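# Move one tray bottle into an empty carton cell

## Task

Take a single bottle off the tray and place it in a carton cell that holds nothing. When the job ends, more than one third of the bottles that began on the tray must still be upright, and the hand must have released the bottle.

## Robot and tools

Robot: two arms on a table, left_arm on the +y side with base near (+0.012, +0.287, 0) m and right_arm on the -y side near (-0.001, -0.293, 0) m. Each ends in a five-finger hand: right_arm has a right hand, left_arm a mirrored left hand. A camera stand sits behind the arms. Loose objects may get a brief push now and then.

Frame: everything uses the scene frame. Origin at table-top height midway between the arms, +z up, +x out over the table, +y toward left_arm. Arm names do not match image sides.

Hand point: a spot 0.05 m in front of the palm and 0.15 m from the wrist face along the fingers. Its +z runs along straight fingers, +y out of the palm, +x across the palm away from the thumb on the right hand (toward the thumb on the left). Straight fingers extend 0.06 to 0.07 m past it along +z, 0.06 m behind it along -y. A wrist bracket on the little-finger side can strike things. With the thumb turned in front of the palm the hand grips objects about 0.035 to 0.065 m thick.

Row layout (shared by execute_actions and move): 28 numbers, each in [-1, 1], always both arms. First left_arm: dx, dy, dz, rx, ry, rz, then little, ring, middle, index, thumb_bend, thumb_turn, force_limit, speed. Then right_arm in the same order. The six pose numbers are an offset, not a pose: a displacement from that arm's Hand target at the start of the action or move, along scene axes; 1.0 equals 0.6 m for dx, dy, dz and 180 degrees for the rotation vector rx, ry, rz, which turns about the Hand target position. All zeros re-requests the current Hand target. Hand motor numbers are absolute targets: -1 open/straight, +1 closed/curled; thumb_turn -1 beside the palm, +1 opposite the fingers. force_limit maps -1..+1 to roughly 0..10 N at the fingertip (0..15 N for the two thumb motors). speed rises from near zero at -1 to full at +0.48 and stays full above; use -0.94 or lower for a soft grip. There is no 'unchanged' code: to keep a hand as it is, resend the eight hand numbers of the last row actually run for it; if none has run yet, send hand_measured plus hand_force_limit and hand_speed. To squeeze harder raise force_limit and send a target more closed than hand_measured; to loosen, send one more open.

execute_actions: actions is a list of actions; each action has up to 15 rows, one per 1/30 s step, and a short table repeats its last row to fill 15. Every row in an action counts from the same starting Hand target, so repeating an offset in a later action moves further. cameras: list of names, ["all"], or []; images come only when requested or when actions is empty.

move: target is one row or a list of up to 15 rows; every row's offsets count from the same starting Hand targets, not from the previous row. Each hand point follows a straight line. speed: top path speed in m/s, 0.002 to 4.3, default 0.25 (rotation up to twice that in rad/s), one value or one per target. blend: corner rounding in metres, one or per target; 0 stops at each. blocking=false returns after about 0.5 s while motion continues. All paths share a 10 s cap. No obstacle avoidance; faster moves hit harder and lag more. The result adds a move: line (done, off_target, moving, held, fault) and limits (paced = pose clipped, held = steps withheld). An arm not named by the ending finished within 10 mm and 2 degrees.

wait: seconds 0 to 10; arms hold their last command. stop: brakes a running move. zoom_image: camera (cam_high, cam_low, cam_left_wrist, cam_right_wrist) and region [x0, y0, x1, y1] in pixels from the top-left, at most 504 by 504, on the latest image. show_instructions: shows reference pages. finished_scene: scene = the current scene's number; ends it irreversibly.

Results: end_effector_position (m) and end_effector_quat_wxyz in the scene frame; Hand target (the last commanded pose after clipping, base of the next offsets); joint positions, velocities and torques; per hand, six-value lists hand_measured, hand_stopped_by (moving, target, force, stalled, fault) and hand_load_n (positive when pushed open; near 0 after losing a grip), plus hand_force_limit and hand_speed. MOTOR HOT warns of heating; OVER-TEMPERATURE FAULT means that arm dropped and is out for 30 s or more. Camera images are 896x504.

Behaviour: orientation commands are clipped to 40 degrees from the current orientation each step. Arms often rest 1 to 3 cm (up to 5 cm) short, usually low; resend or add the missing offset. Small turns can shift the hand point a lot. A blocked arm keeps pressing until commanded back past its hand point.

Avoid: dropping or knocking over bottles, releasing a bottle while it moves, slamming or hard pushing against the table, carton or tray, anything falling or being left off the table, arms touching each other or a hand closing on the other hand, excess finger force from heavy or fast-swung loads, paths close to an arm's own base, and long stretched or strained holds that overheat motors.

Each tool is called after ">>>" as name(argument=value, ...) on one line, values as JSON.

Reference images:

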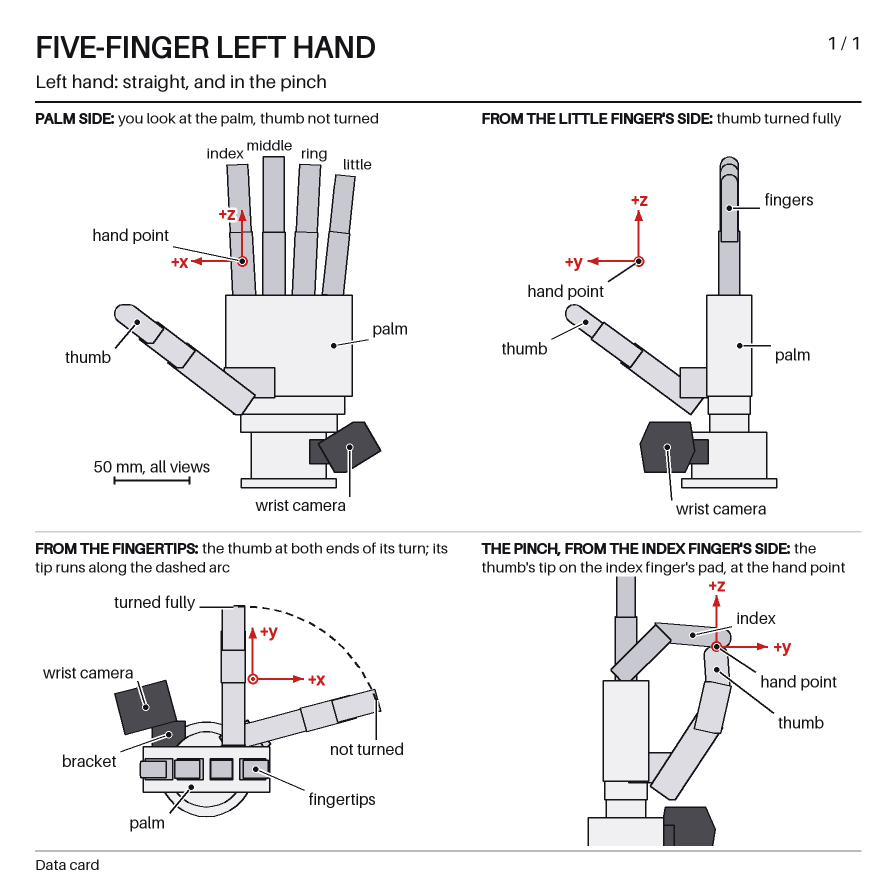

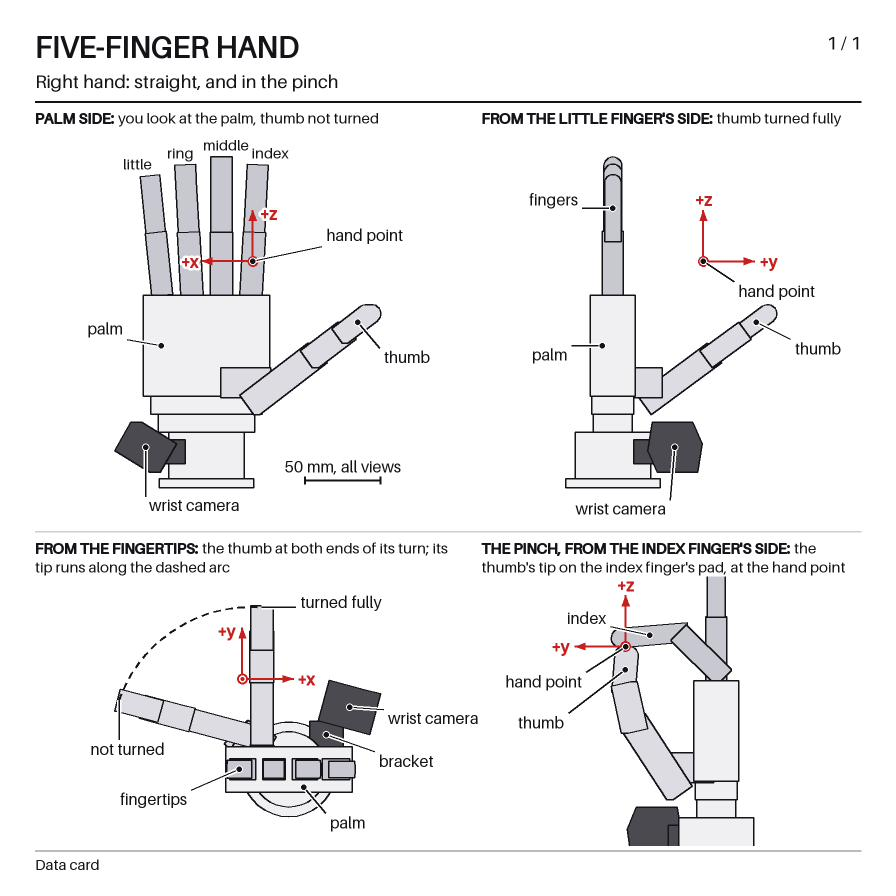

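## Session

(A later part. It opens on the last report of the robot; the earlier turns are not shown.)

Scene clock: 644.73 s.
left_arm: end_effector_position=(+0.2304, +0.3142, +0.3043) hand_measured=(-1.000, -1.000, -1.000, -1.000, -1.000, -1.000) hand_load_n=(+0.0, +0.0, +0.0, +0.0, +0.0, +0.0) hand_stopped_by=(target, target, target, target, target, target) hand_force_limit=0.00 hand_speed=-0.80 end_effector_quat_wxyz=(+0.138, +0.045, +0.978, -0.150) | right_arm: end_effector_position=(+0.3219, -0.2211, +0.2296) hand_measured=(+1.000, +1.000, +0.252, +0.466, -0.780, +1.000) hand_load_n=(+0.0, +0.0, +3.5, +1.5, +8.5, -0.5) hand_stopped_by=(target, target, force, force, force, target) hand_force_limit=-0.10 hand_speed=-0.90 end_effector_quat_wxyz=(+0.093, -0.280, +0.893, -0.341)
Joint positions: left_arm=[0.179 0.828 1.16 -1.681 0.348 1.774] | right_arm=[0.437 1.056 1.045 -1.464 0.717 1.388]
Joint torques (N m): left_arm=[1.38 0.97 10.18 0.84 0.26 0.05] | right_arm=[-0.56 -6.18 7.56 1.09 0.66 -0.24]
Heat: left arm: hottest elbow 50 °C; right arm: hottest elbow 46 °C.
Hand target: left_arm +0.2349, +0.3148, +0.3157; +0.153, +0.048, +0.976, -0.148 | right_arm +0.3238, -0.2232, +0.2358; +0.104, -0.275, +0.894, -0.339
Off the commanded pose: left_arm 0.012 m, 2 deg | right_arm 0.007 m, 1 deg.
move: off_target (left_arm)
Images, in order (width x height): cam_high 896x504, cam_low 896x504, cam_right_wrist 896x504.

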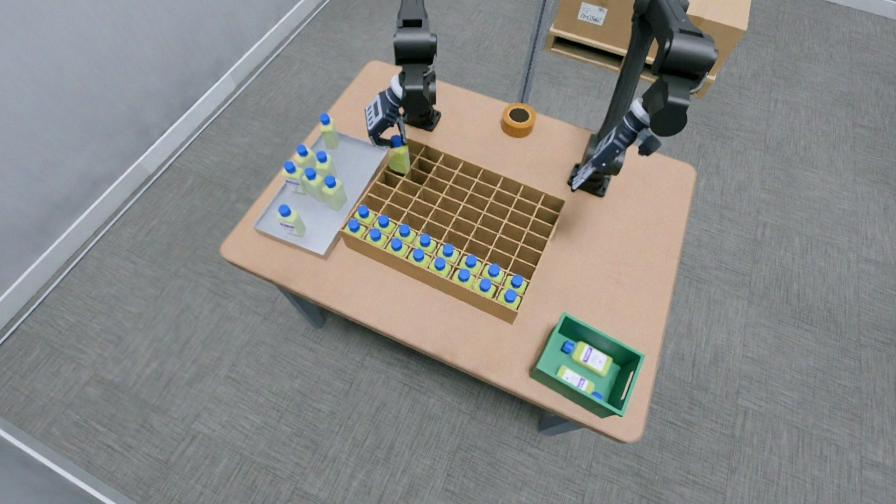

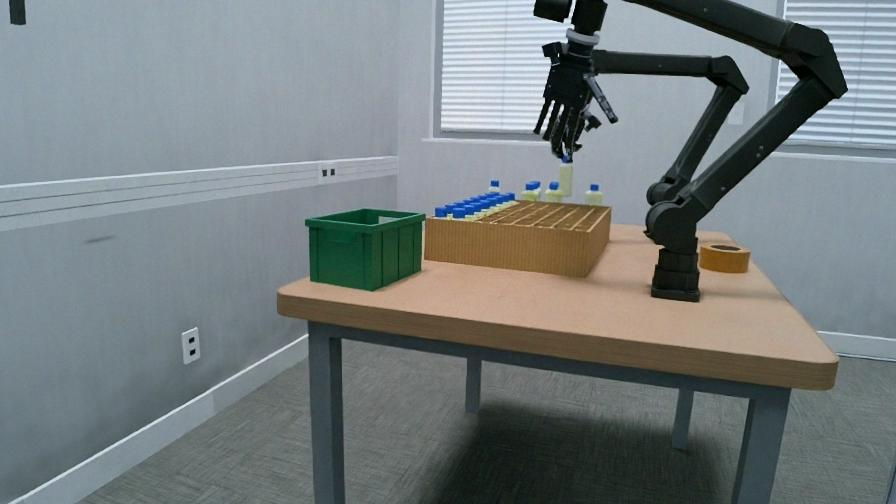

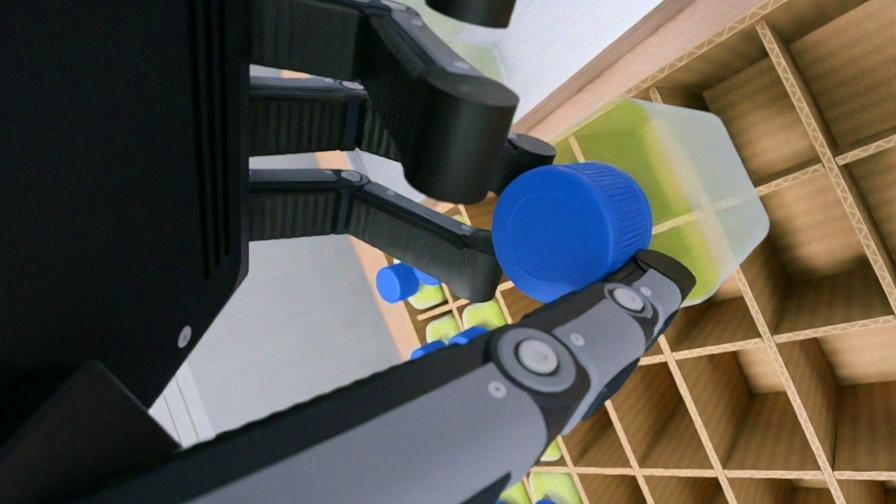

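>>> move(target=[0,0,0,0,0,0,-1,-1,-1,-1,-1,-1,0,-0.8,-0.015,-0.018,-0.036,0,0,0,1,1,0.75,0.75,-0.25,1,-0.1,-0.9], speed=0.08, cameras=["cam_high","cam_low","cam_right_wrist"])

>>> zoom_image(camera="cam_high", region=[360, 100, 440, 190])

>>> zoom_image(camera="cam_low", region=[530, 130, 630, 230])

>>> zoom_image(camera="cam_right_wrist", region=[480, 60, 896, 380])

Scene clock: 656.50 s.
left_arm: end_effector_position=(+0.2304, +0.3142, +0.3043) hand_measured=(-1.000, -1.000, -1.000, -1.000, -1.000, -1.000) hand_load_n=(+0.0, +0.0, +0.0, +0.0, +0.0, +0.0) hand_stopped_by=(target, target, target, target, target, target) hand_force_limit=0.00 hand_speed=-0.80 end_effector_quat_wxyz=(+0.138, +0.045, +0.978, -0.150) | right_arm: end_effector_position=(+0.3129, -0.2322, +0.2085) hand_measured=(+1.000, +1.000, +0.252, +0.466, -0.780, +1.000) hand_load_n=(+0.0, +0.0, +3.5, +2.0, +8.5, -1.0) hand_stopped_by=(target, target, force, force, force, target) hand_force_limit=-0.10 hand_speed=-0.90 end_effector_quat_wxyz=(+0.093, -0.280, +0.893, -0.341)
Joint positions: left_arm=[0.179 0.828 1.16 -1.681 0.348 1.774] | right_arm=[0.415 1.018 0.965 -1.403 0.714 1.36]
Joint torques (N m): left_arm=[1.38 0.85 10.11 0.92 0.3 0.02] | right_arm=[-0.44 -6.01 7.51 1.06 0.67 -0.25]
Heat: left arm: hottest elbow 50 °C; right arm: hottest elbow 46 °C.
Hand target: left_arm +0.2349, +0.3148, +0.3157; +0.153, +0.048, +0.976, -0.148 | right_arm +0.3148, -0.2341, +0.2144; +0.105, -0.275, +0.894, -0.339
Off the commanded pose: left_arm 0.012 m, 2 deg | right_arm 0.006 m, 1 deg.
move: off_target (left_arm)
Images, in order (width x height): cam_high 896x504, cam_low 896x504, cam_right_wrist 896x504.

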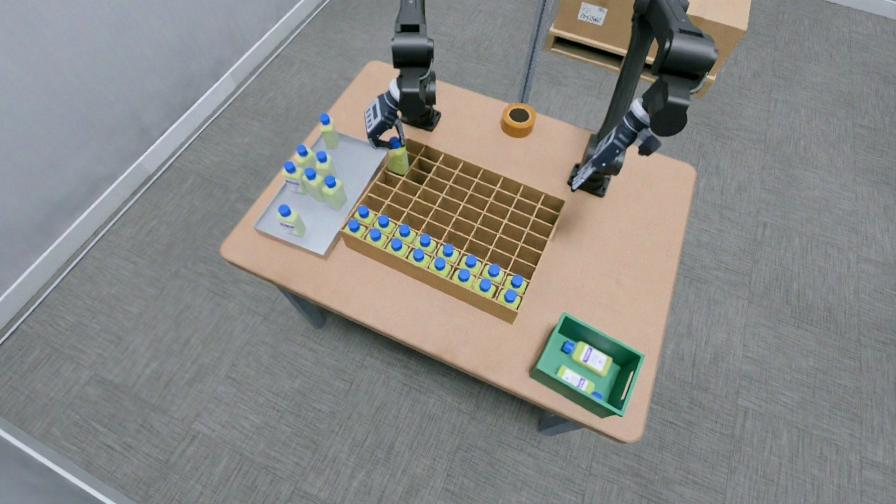

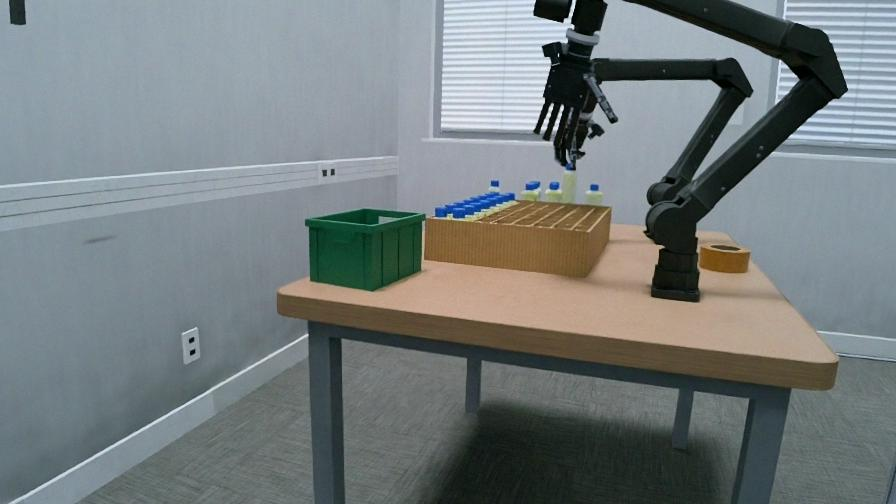

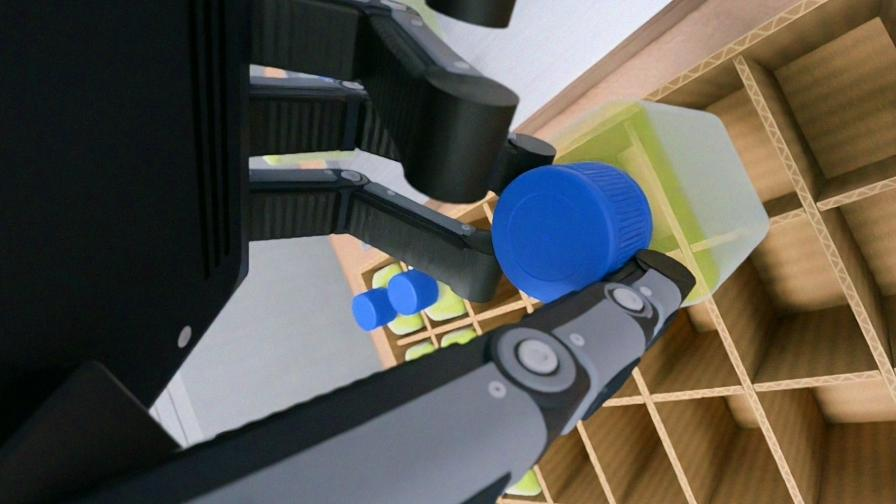

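Scaled by 5.600 from the camera's 896x504 image, which has a finer 1280x720 frame.

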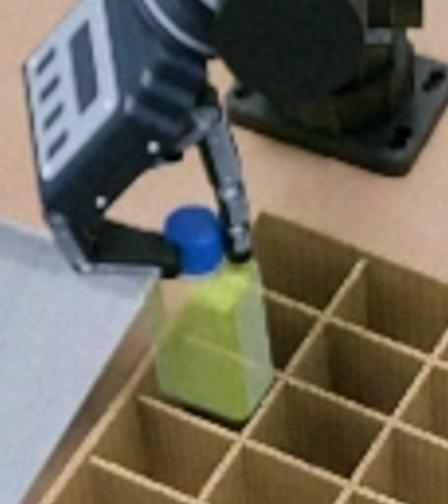

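Scaled by 5.040 from the camera's 896x504 image, which has a finer 1280x720 frame.

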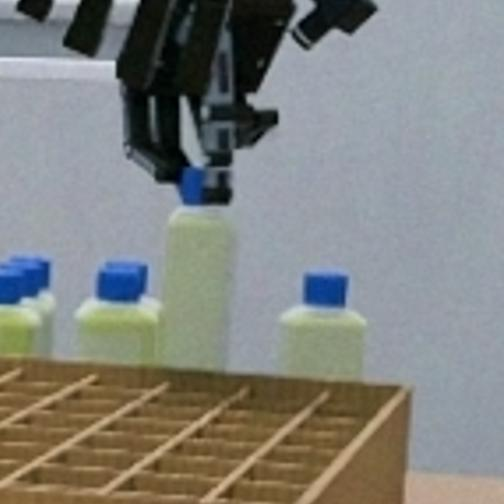

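Scaled by 1.212 from the camera's 896x504 image, which has a finer 1280x720 frame.

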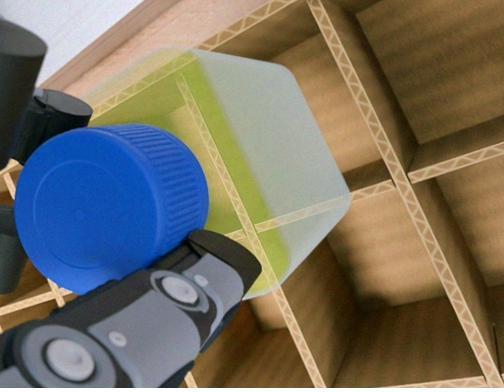

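>>> move(target=[0,0,0,0,0,0,-1,-1,-1,-1,-1,-1,0,-0.8,-0.006,-0.01,-0.005,0.009,0.007,0,1,1,0.75,0.75,-0.25,1,-0.1,-0.9], speed=0.08, cameras=["cam_high","cam_low","cam_right_wrist"])

>>> zoom_image(camera="cam_high", region=[360, 100, 440, 190])

>>> zoom_image(camera="cam_low", region=[530, 130, 630, 230])

>>> zoom_image(camera="cam_right_wrist", region=[480, 60, 896, 380])

Scene clock: 677.60 s.
left_arm: end_effector_position=(+0.2304, +0.3142, +0.3043) hand_measured=(-1.000, -1.000, -1.000, -1.000, -1.000, -1.000) hand_load_n=(+0.0, +0.0, +0.0, +0.0, +0.0, +0.0) hand_stopped_by=(target, target, target, target, target, target) hand_force_limit=0.00 hand_speed=-0.80 end_effector_quat_wxyz=(+0.138, +0.045, +0.978, -0.150) | right_arm: end_effector_position=(+0.3091, -0.2383, +0.2055) hand_measured=(+1.000, +1.000, +0.252, +0.466, -0.780, +1.000) hand_load_n=(+0.0, +0.0, +3.5, +1.5, +8.5, -0.5) hand_stopped_by=(target, target, force, force, force, target) hand_force_limit=-0.10 hand_speed=-0.90 end_effector_quat_wxyz=(+0.087, -0.282, +0.899, -0.325)
Joint positions: left_arm=[0.179 0.828 1.16 -1.681 0.348 1.774] | right_arm=[0.375 1.002 0.954 -1.389 0.674 1.316]
Joint torques (N m): left_arm=[1.32 -0.03 10.1 0.8 0.26 0.01] | right_arm=[-0.44 -5.77 7.6 1.14 0.61 -0.22]
Heat: left arm: hottest elbow 50 °C; right arm: hottest elbow 45 °C.
Hand target: left_arm +0.2349, +0.3148, +0.3157; +0.153, +0.048, +0.976, -0.148 | right_arm +0.3113, -0.2400, +0.2113; +0.099, -0.277, +0.899, -0.323
Off the commanded pose: left_arm 0.012 m, 2 deg | right_arm 0.007 m, 1 deg.
move: off_target (left_arm)
Images, in order (width x height): cam_high 896x504, cam_low 896x504, cam_right_wrist 896x504.

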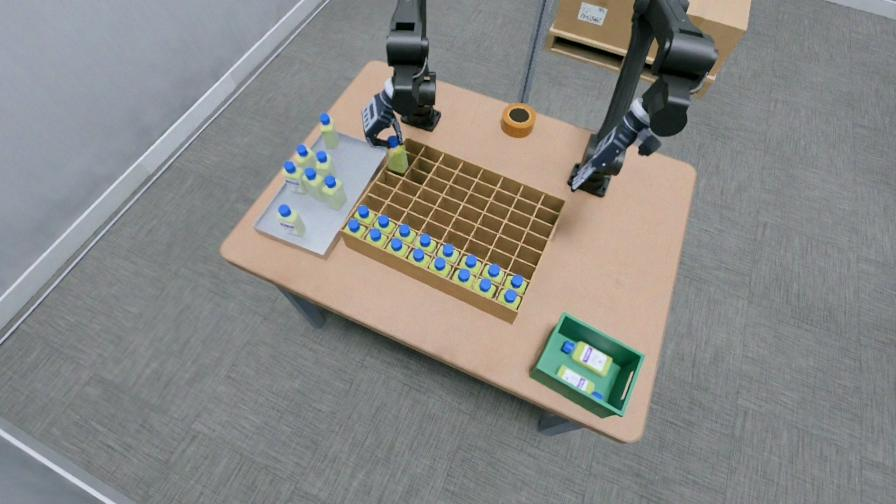

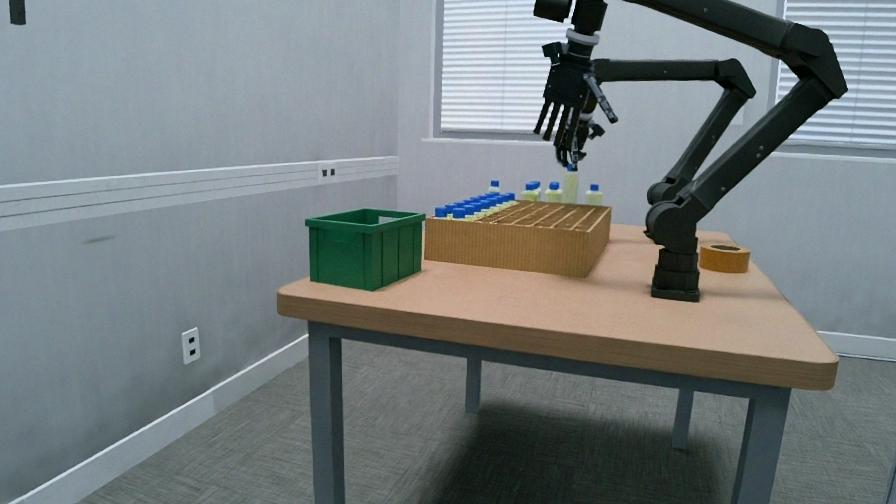

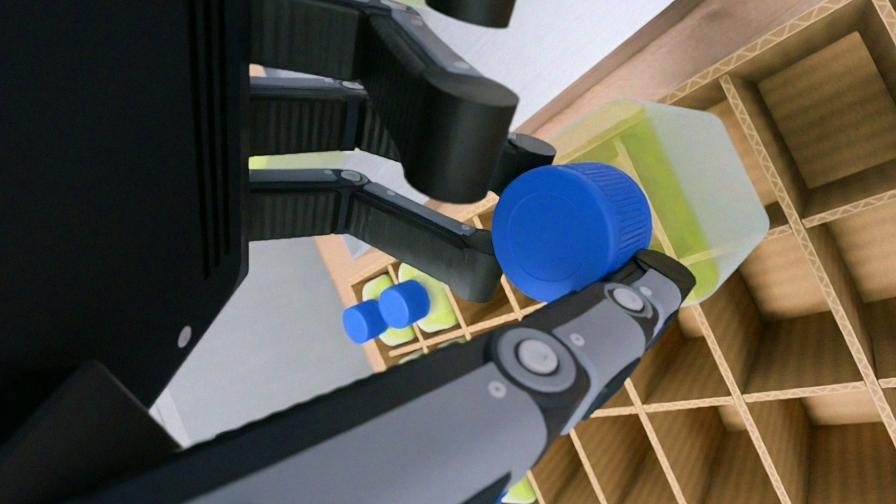

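Scaled by 5.600 from the camera's 896x504 image, which has a finer 1280x720 frame.

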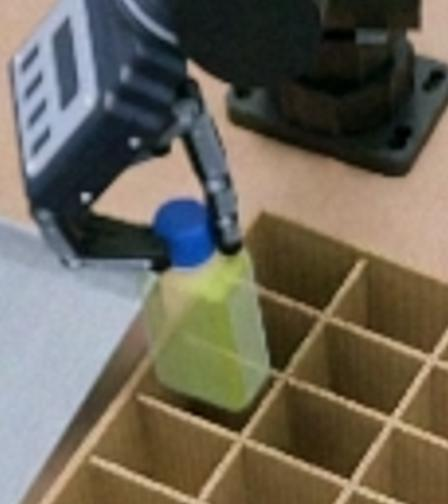

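Scaled by 5.040 from the camera's 896x504 image, which has a finer 1280x720 frame.

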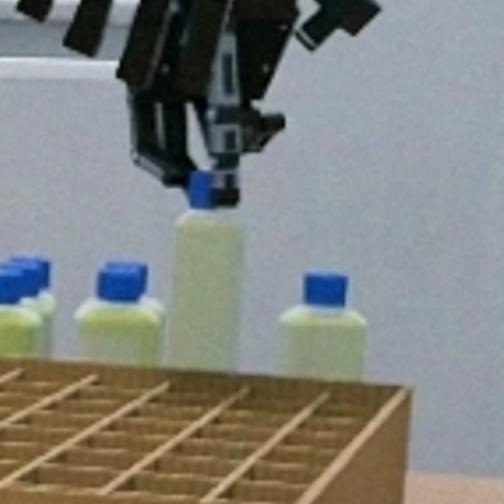

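Scaled by 1.212 from the camera's 896x504 image, which has a finer 1280x720 frame.

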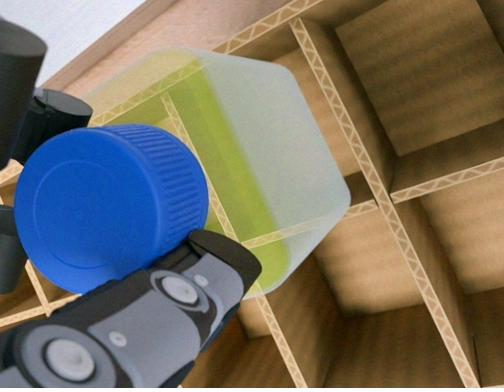

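>>> move(target=[0,0,0,0,0,0,-1,-1,-1,-1,-1,-1,0,-0.8,-0.003,0.002,-0.025,0,0,0,1,1,0.75,0.75,-0.25,1,-0.1,-0.9], speed=0.05, cameras=["cam_high","cam_low","cam_right_wrist"])

>>> zoom_image(camera="cam_high", region=[360, 100, 440, 190])

>>> zoom_image(camera="cam_low", region=[530, 130, 630, 230])

>>> zoom_image(camera="cam_right_wrist", region=[480, 60, 896, 380])

Scene clock: 695.63 s.
left_arm: end_effector_position=(+0.2304, +0.3142, +0.3043) hand_measured=(-1.000, -1.000, -1.000, -1.000, -1.000, -1.000) hand_load_n=(+0.0, +0.0, +0.0, +0.0, +0.0, -0.5) hand_stopped_by=(target, target, target, target, target, target) hand_force_limit=0.00 hand_speed=-0.80 end_effector_quat_wxyz=(+0.138, +0.045, +0.978, -0.150) | right_arm: end_effector_position=(+0.3068, -0.2393, +0.1906) hand_measured=(+1.000, +1.000, +0.252, +0.466, -0.780, +1.000) hand_load_n=(+0.0, +0.0, +3.5, +2.0, +8.5, -0.5) hand_stopped_by=(target, target, force, force, force, target) hand_force_limit=-0.10 hand_speed=-0.90 end_effector_quat_wxyz=(+0.085, -0.283, +0.898, -0.325)
Joint positions: left_arm=[0.179 0.828 1.16 -1.681 0.348 1.774] | right_arm=[0.375 1.001 0.915 -1.355 0.674 1.315]
Joint torques (N m): left_arm=[1.2 0.26 10.24 0.87 0.28 -0.01] | right_arm=[0.09 -5.48 7.54 1.07 0.64 -0.15]
Heat: left arm: hottest elbow 50 °C; right arm: hottest elbow 44 °C.
Hand target: left_arm +0.2349, +0.3148, +0.3157; +0.153, +0.048, +0.976, -0.148 | right_arm +0.3094, -0.2388, +0.1963; +0.099, -0.277, +0.899, -0.323
Off the commanded pose: left_arm 0.012 m, 2 deg | right_arm 0.006 m, 2 deg.
move: off_target (left_arm)
Images, in order (width x height): cam_high 896x504, cam_low 896x504, cam_right_wrist 896x504.

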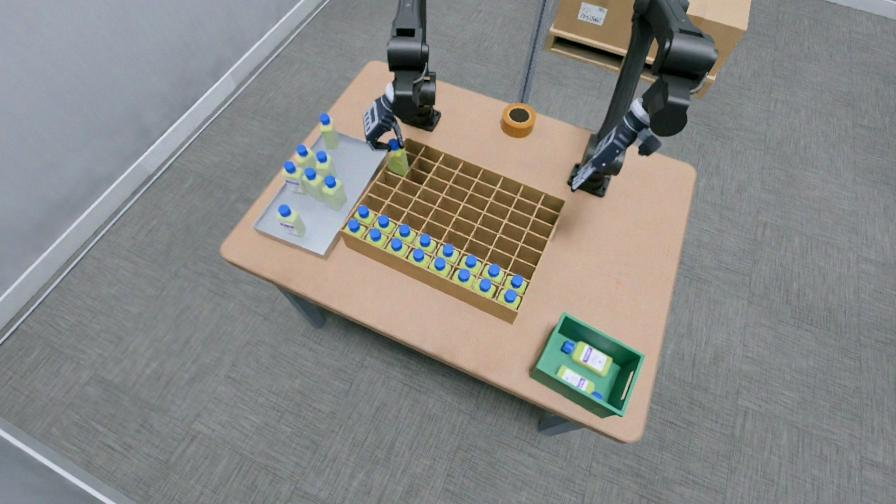

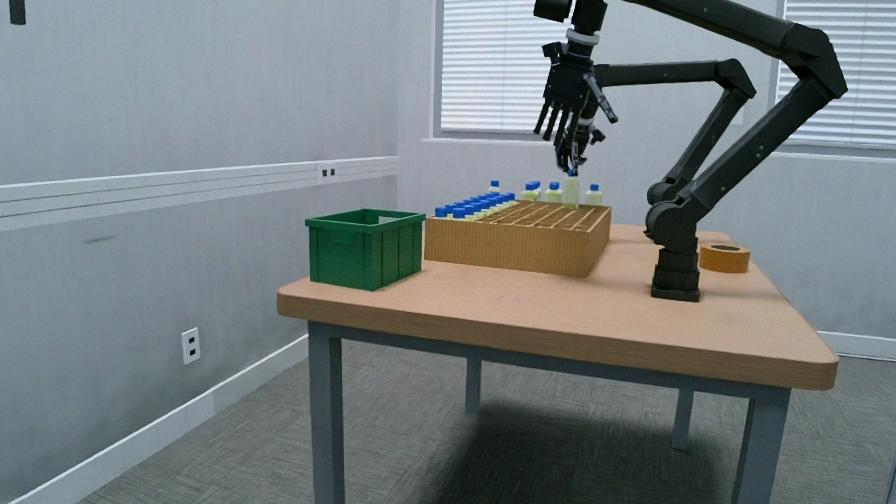

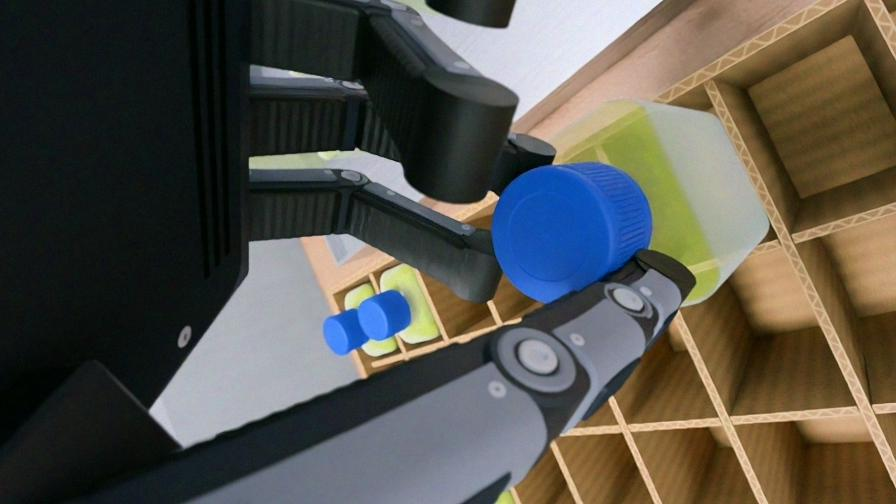

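Scaled by 5.600 from the camera's 896x504 image, which has a finer 1280x720 frame.

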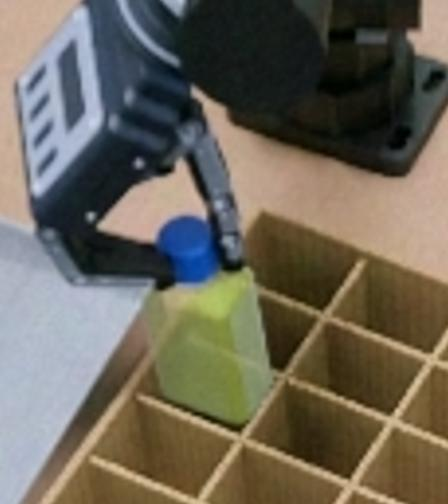

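Scaled by 5.040 from the camera's 896x504 image, which has a finer 1280x720 frame.

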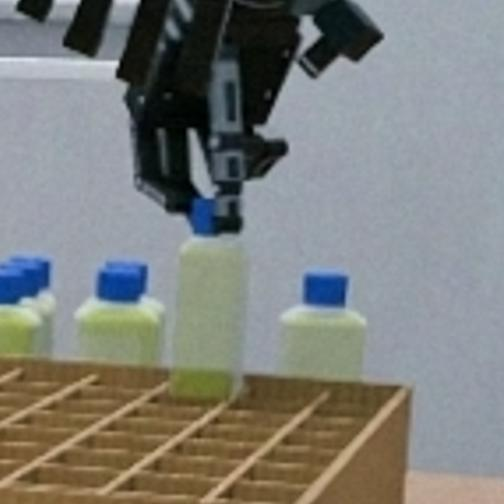

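Scaled by 1.212 from the camera's 896x504 image, which has a finer 1280x720 frame.

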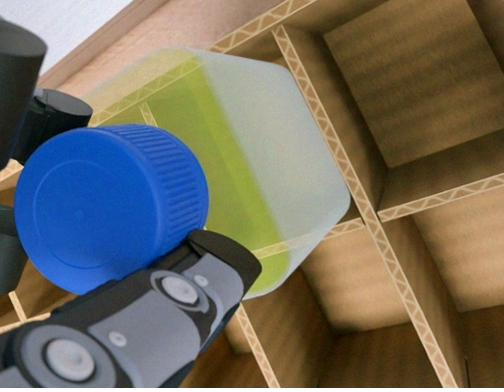

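>>> zoom_image(camera="cam_low", region=[550, 180, 620, 230])

>>> zoom_image(camera="cam_high", region=[375, 130, 425, 190])

Scaled by 7.200 from the camera's 896x504 image, which has a finer 1280x720 frame.

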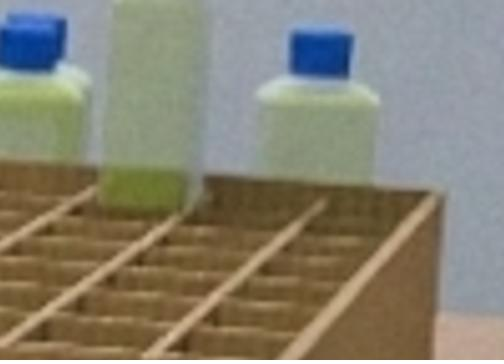

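Scaled by 8.400 from the camera's 896x504 image, which has a finer 1280x720 frame.

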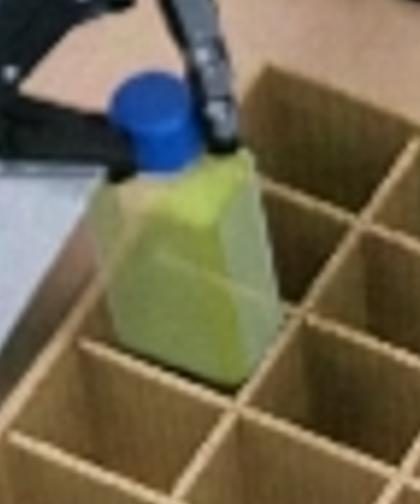

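>>> move(target=[0,0,0,0,0,0,-1,-1,-1,-1,-1,-1,0,-0.8,0.008,0,-0.012,0,0,0,1,1,0.75,0.75,-0.25,1,-0.1,-0.9], speed=0.05, cameras=["cam_high","cam_low","cam_right_wrist"])

>>> zoom_image(camera="cam_low", region=[550, 160, 620, 230])

>>> zoom_image(camera="cam_high", region=[375, 130, 425, 190])

Scene clock: 743.10 s.
left_arm: end_effector_position=(+0.2304, +0.3142, +0.3043) hand_measured=(-1.000, -1.000, -1.000, -1.000, -1.000, -1.000) hand_load_n=(+0.0, +0.0, +0.0, +0.0, +0.0, +0.0) hand_stopped_by=(target, target, target, target, target, target) hand_force_limit=0.00 hand_speed=-0.80 end_effector_quat_wxyz=(+0.138, +0.045, +0.978, -0.150) | right_arm: end_effector_position=(+0.3105, -0.2378, +0.1870) hand_measured=(+1.000, +1.000, +0.252, +0.466, -0.780, +1.000) hand_load_n=(-0.5, +0.0, +3.5, +2.0, +8.5, -1.0) hand_stopped_by=(target, target, force, force, force, target) hand_force_limit=-0.10 hand_speed=-0.90 end_effector_quat_wxyz=(+0.092, -0.281, +0.899, -0.324)
Joint positions: left_arm=[0.179 0.828 1.16 -1.681 0.348 1.774] | right_arm=[0.375 1.001 0.904 -1.327 0.674 1.313]
Joint torques (N m): left_arm=[1.44 0.38 10.32 1.01 0.28 0.06] | right_arm=[-0.62 -4.66 7.56 1.24 0.61 -0.21]
Heat: left arm: hottest elbow 51 °C; right arm: hottest elbow 43 °C.
Hand target: left_arm +0.2349, +0.3148, +0.3157; +0.153, +0.048, +0.976, -0.148 | right_arm +0.3143, -0.2388, +0.1891; +0.099, -0.277, +0.899, -0.323
Off the commanded pose: left_arm 0.012 m, 2 deg | right_arm 0.004 m, 1 deg.
move: off_target (left_arm)
Images, in order (width x height): cam_high 896x504, cam_low 896x504, cam_right_wrist 896x504.

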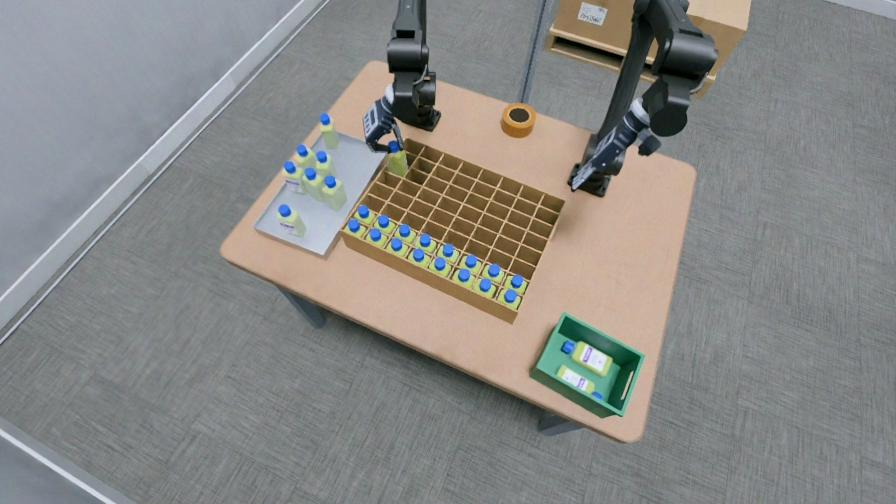

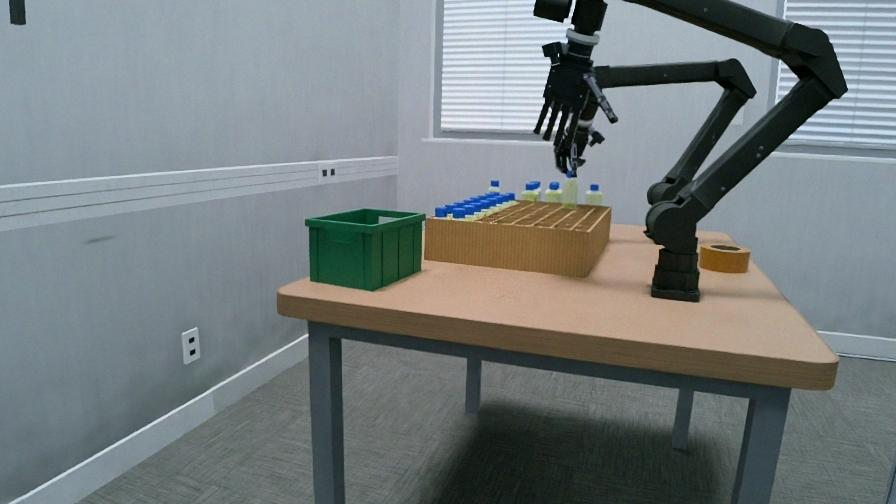

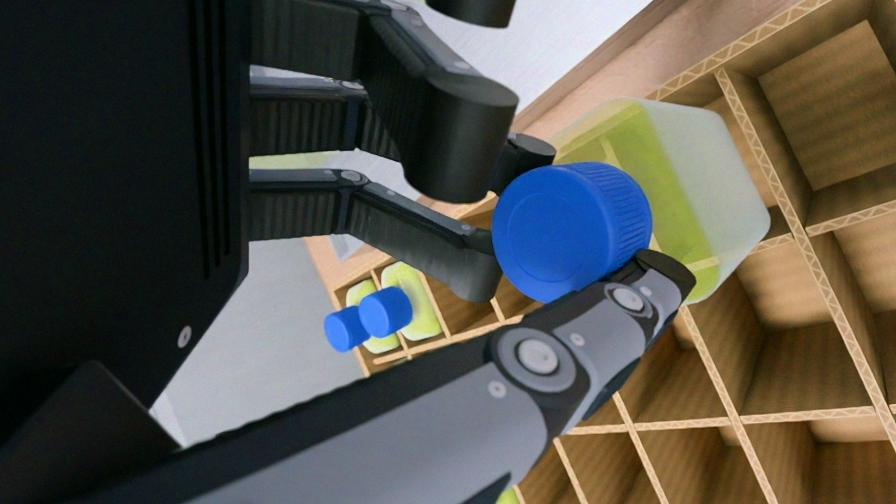

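Scaled by 7.200 from the camera's 896x504 image, which has a finer 1280x720 frame.

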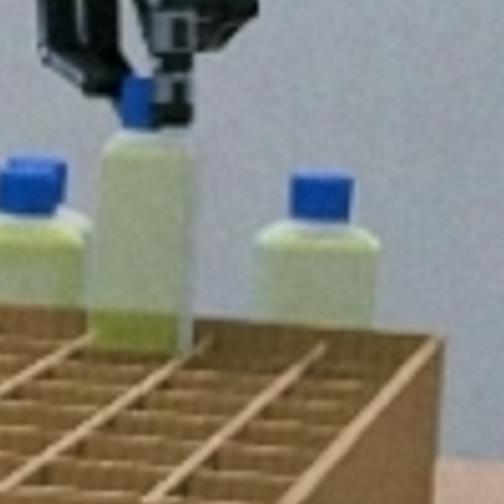

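Scaled by 8.400 from the camera's 896x504 image, which has a finer 1280x720 frame.

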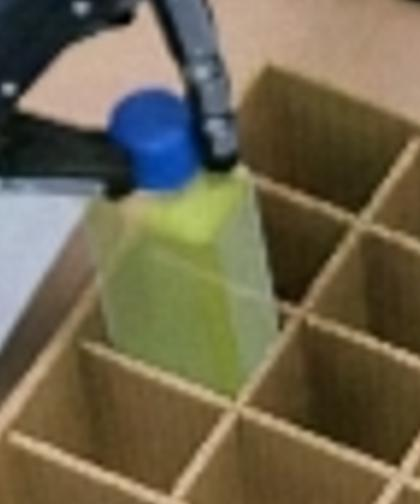

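>>> move(target=[0,0,0,0,0,0,-1,-1,-1,-1,-1,-1,0,-0.8,-0.002,0,-0.035,0,0,0,1,1,0.75,0.75,-0.25,1,-0.1,-0.9], speed=0.05, cameras=["cam_high","cam_low","cam_right_wrist"])

>>> zoom_image(camera="cam_low", region=[550, 160, 620, 230])

>>> zoom_image(camera="cam_high", region=[375, 130, 425, 190])

Scene clock: 750.37 s.
left_arm: end_effector_position=(+0.2304, +0.3142, +0.3043) hand_measured=(-1.000, -1.000, -1.000, -1.000, -1.000, -1.000) hand_load_n=(+0.0, +0.0, +0.0, +0.0, +0.0, +0.0) hand_stopped_by=(target, target, target, target, target, target) hand_force_limit=0.00 hand_speed=-0.80 end_effector_quat_wxyz=(+0.138, +0.045, +0.978, -0.150) | right_arm: end_effector_position=(+0.3091, -0.2383, +0.1673) hand_measured=(+1.000, +1.000, +0.252, +0.466, -0.780, +1.000) hand_load_n=(+0.0, +0.0, +3.5, +2.0, +9.0, -1.0) hand_stopped_by=(target, target, force, force, force, target) hand_force_limit=-0.10 hand_speed=-0.90 end_effector_quat_wxyz=(+0.094, -0.280, +0.899, -0.324)
Joint positions: left_arm=[0.179 0.828 1.16 -1.681 0.348 1.774] | right_arm=[0.375 1.001 0.851 -1.27 0.674 1.312]
Joint torques (N m): left_arm=[0.73 0.62 10.26 0.99 0.25 -0.01] | right_arm=[-0.26 -4.31 7.49 1.21 0.62 -0.19]
Heat: left arm: hottest elbow 51 °C; right arm: hottest elbow 43 °C.
Hand target: left_arm +0.2349, +0.3148, +0.3157; +0.153, +0.048, +0.976, -0.148 | right_arm +0.3130, -0.2388, +0.1680; +0.098, -0.278, +0.899, -0.323
Off the commanded pose: left_arm 0.012 m, 2 deg | right_arm 0.004 m, 1 deg.
move: off_target (left_arm)
Images, in order (width x height): cam_high 896x504, cam_low 896x504, cam_right_wrist 896x504.

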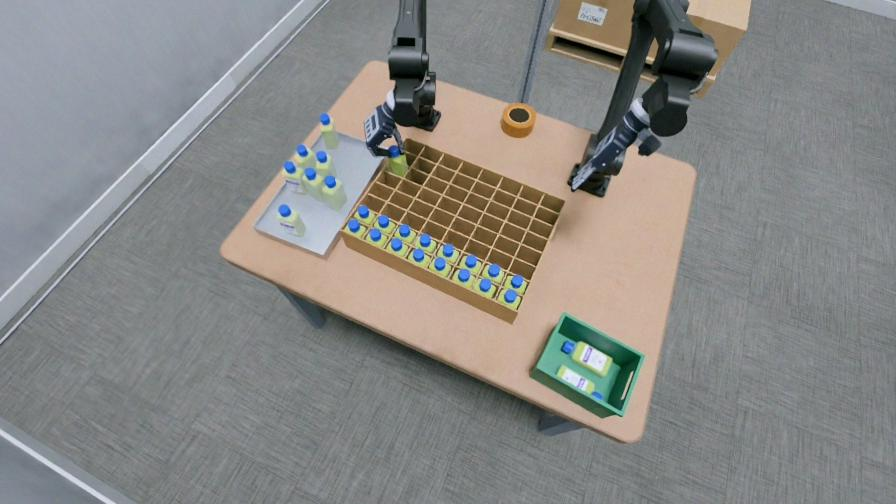

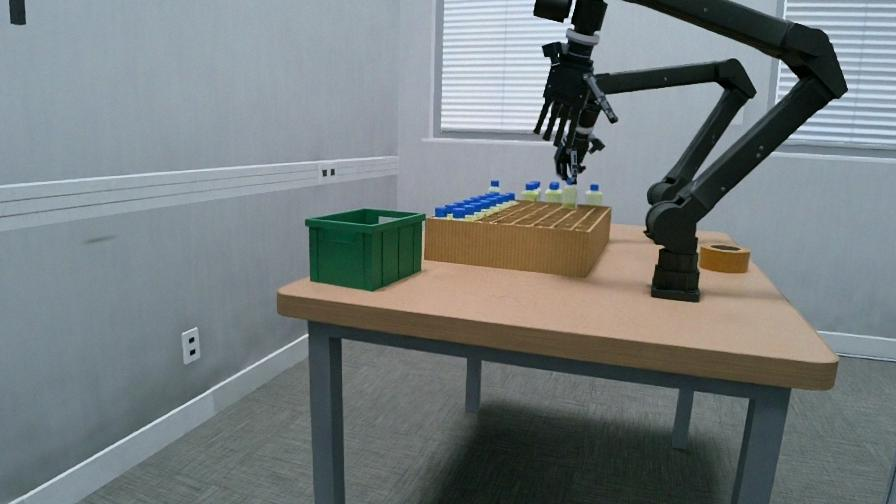

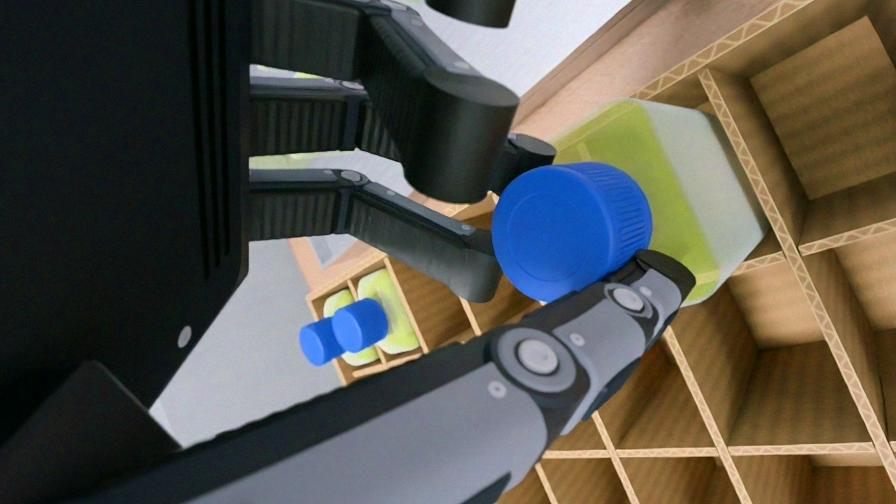

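Scaled by 7.200 from the camera's 896x504 image, which has a finer 1280x720 frame.

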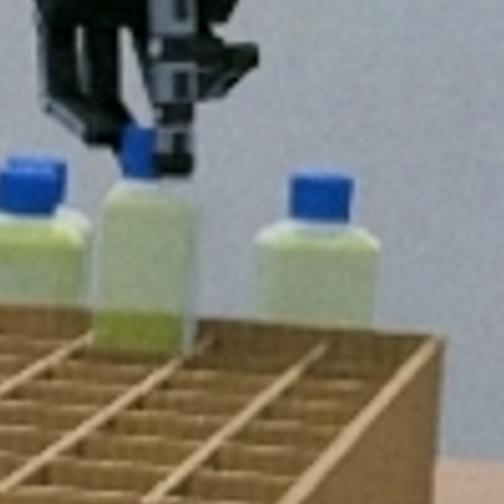

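Scaled by 8.400 from the camera's 896x504 image, which has a finer 1280x720 frame.

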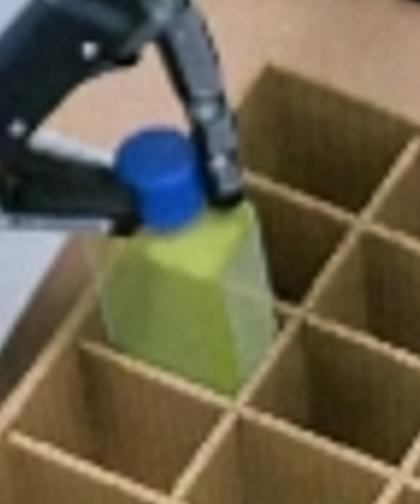

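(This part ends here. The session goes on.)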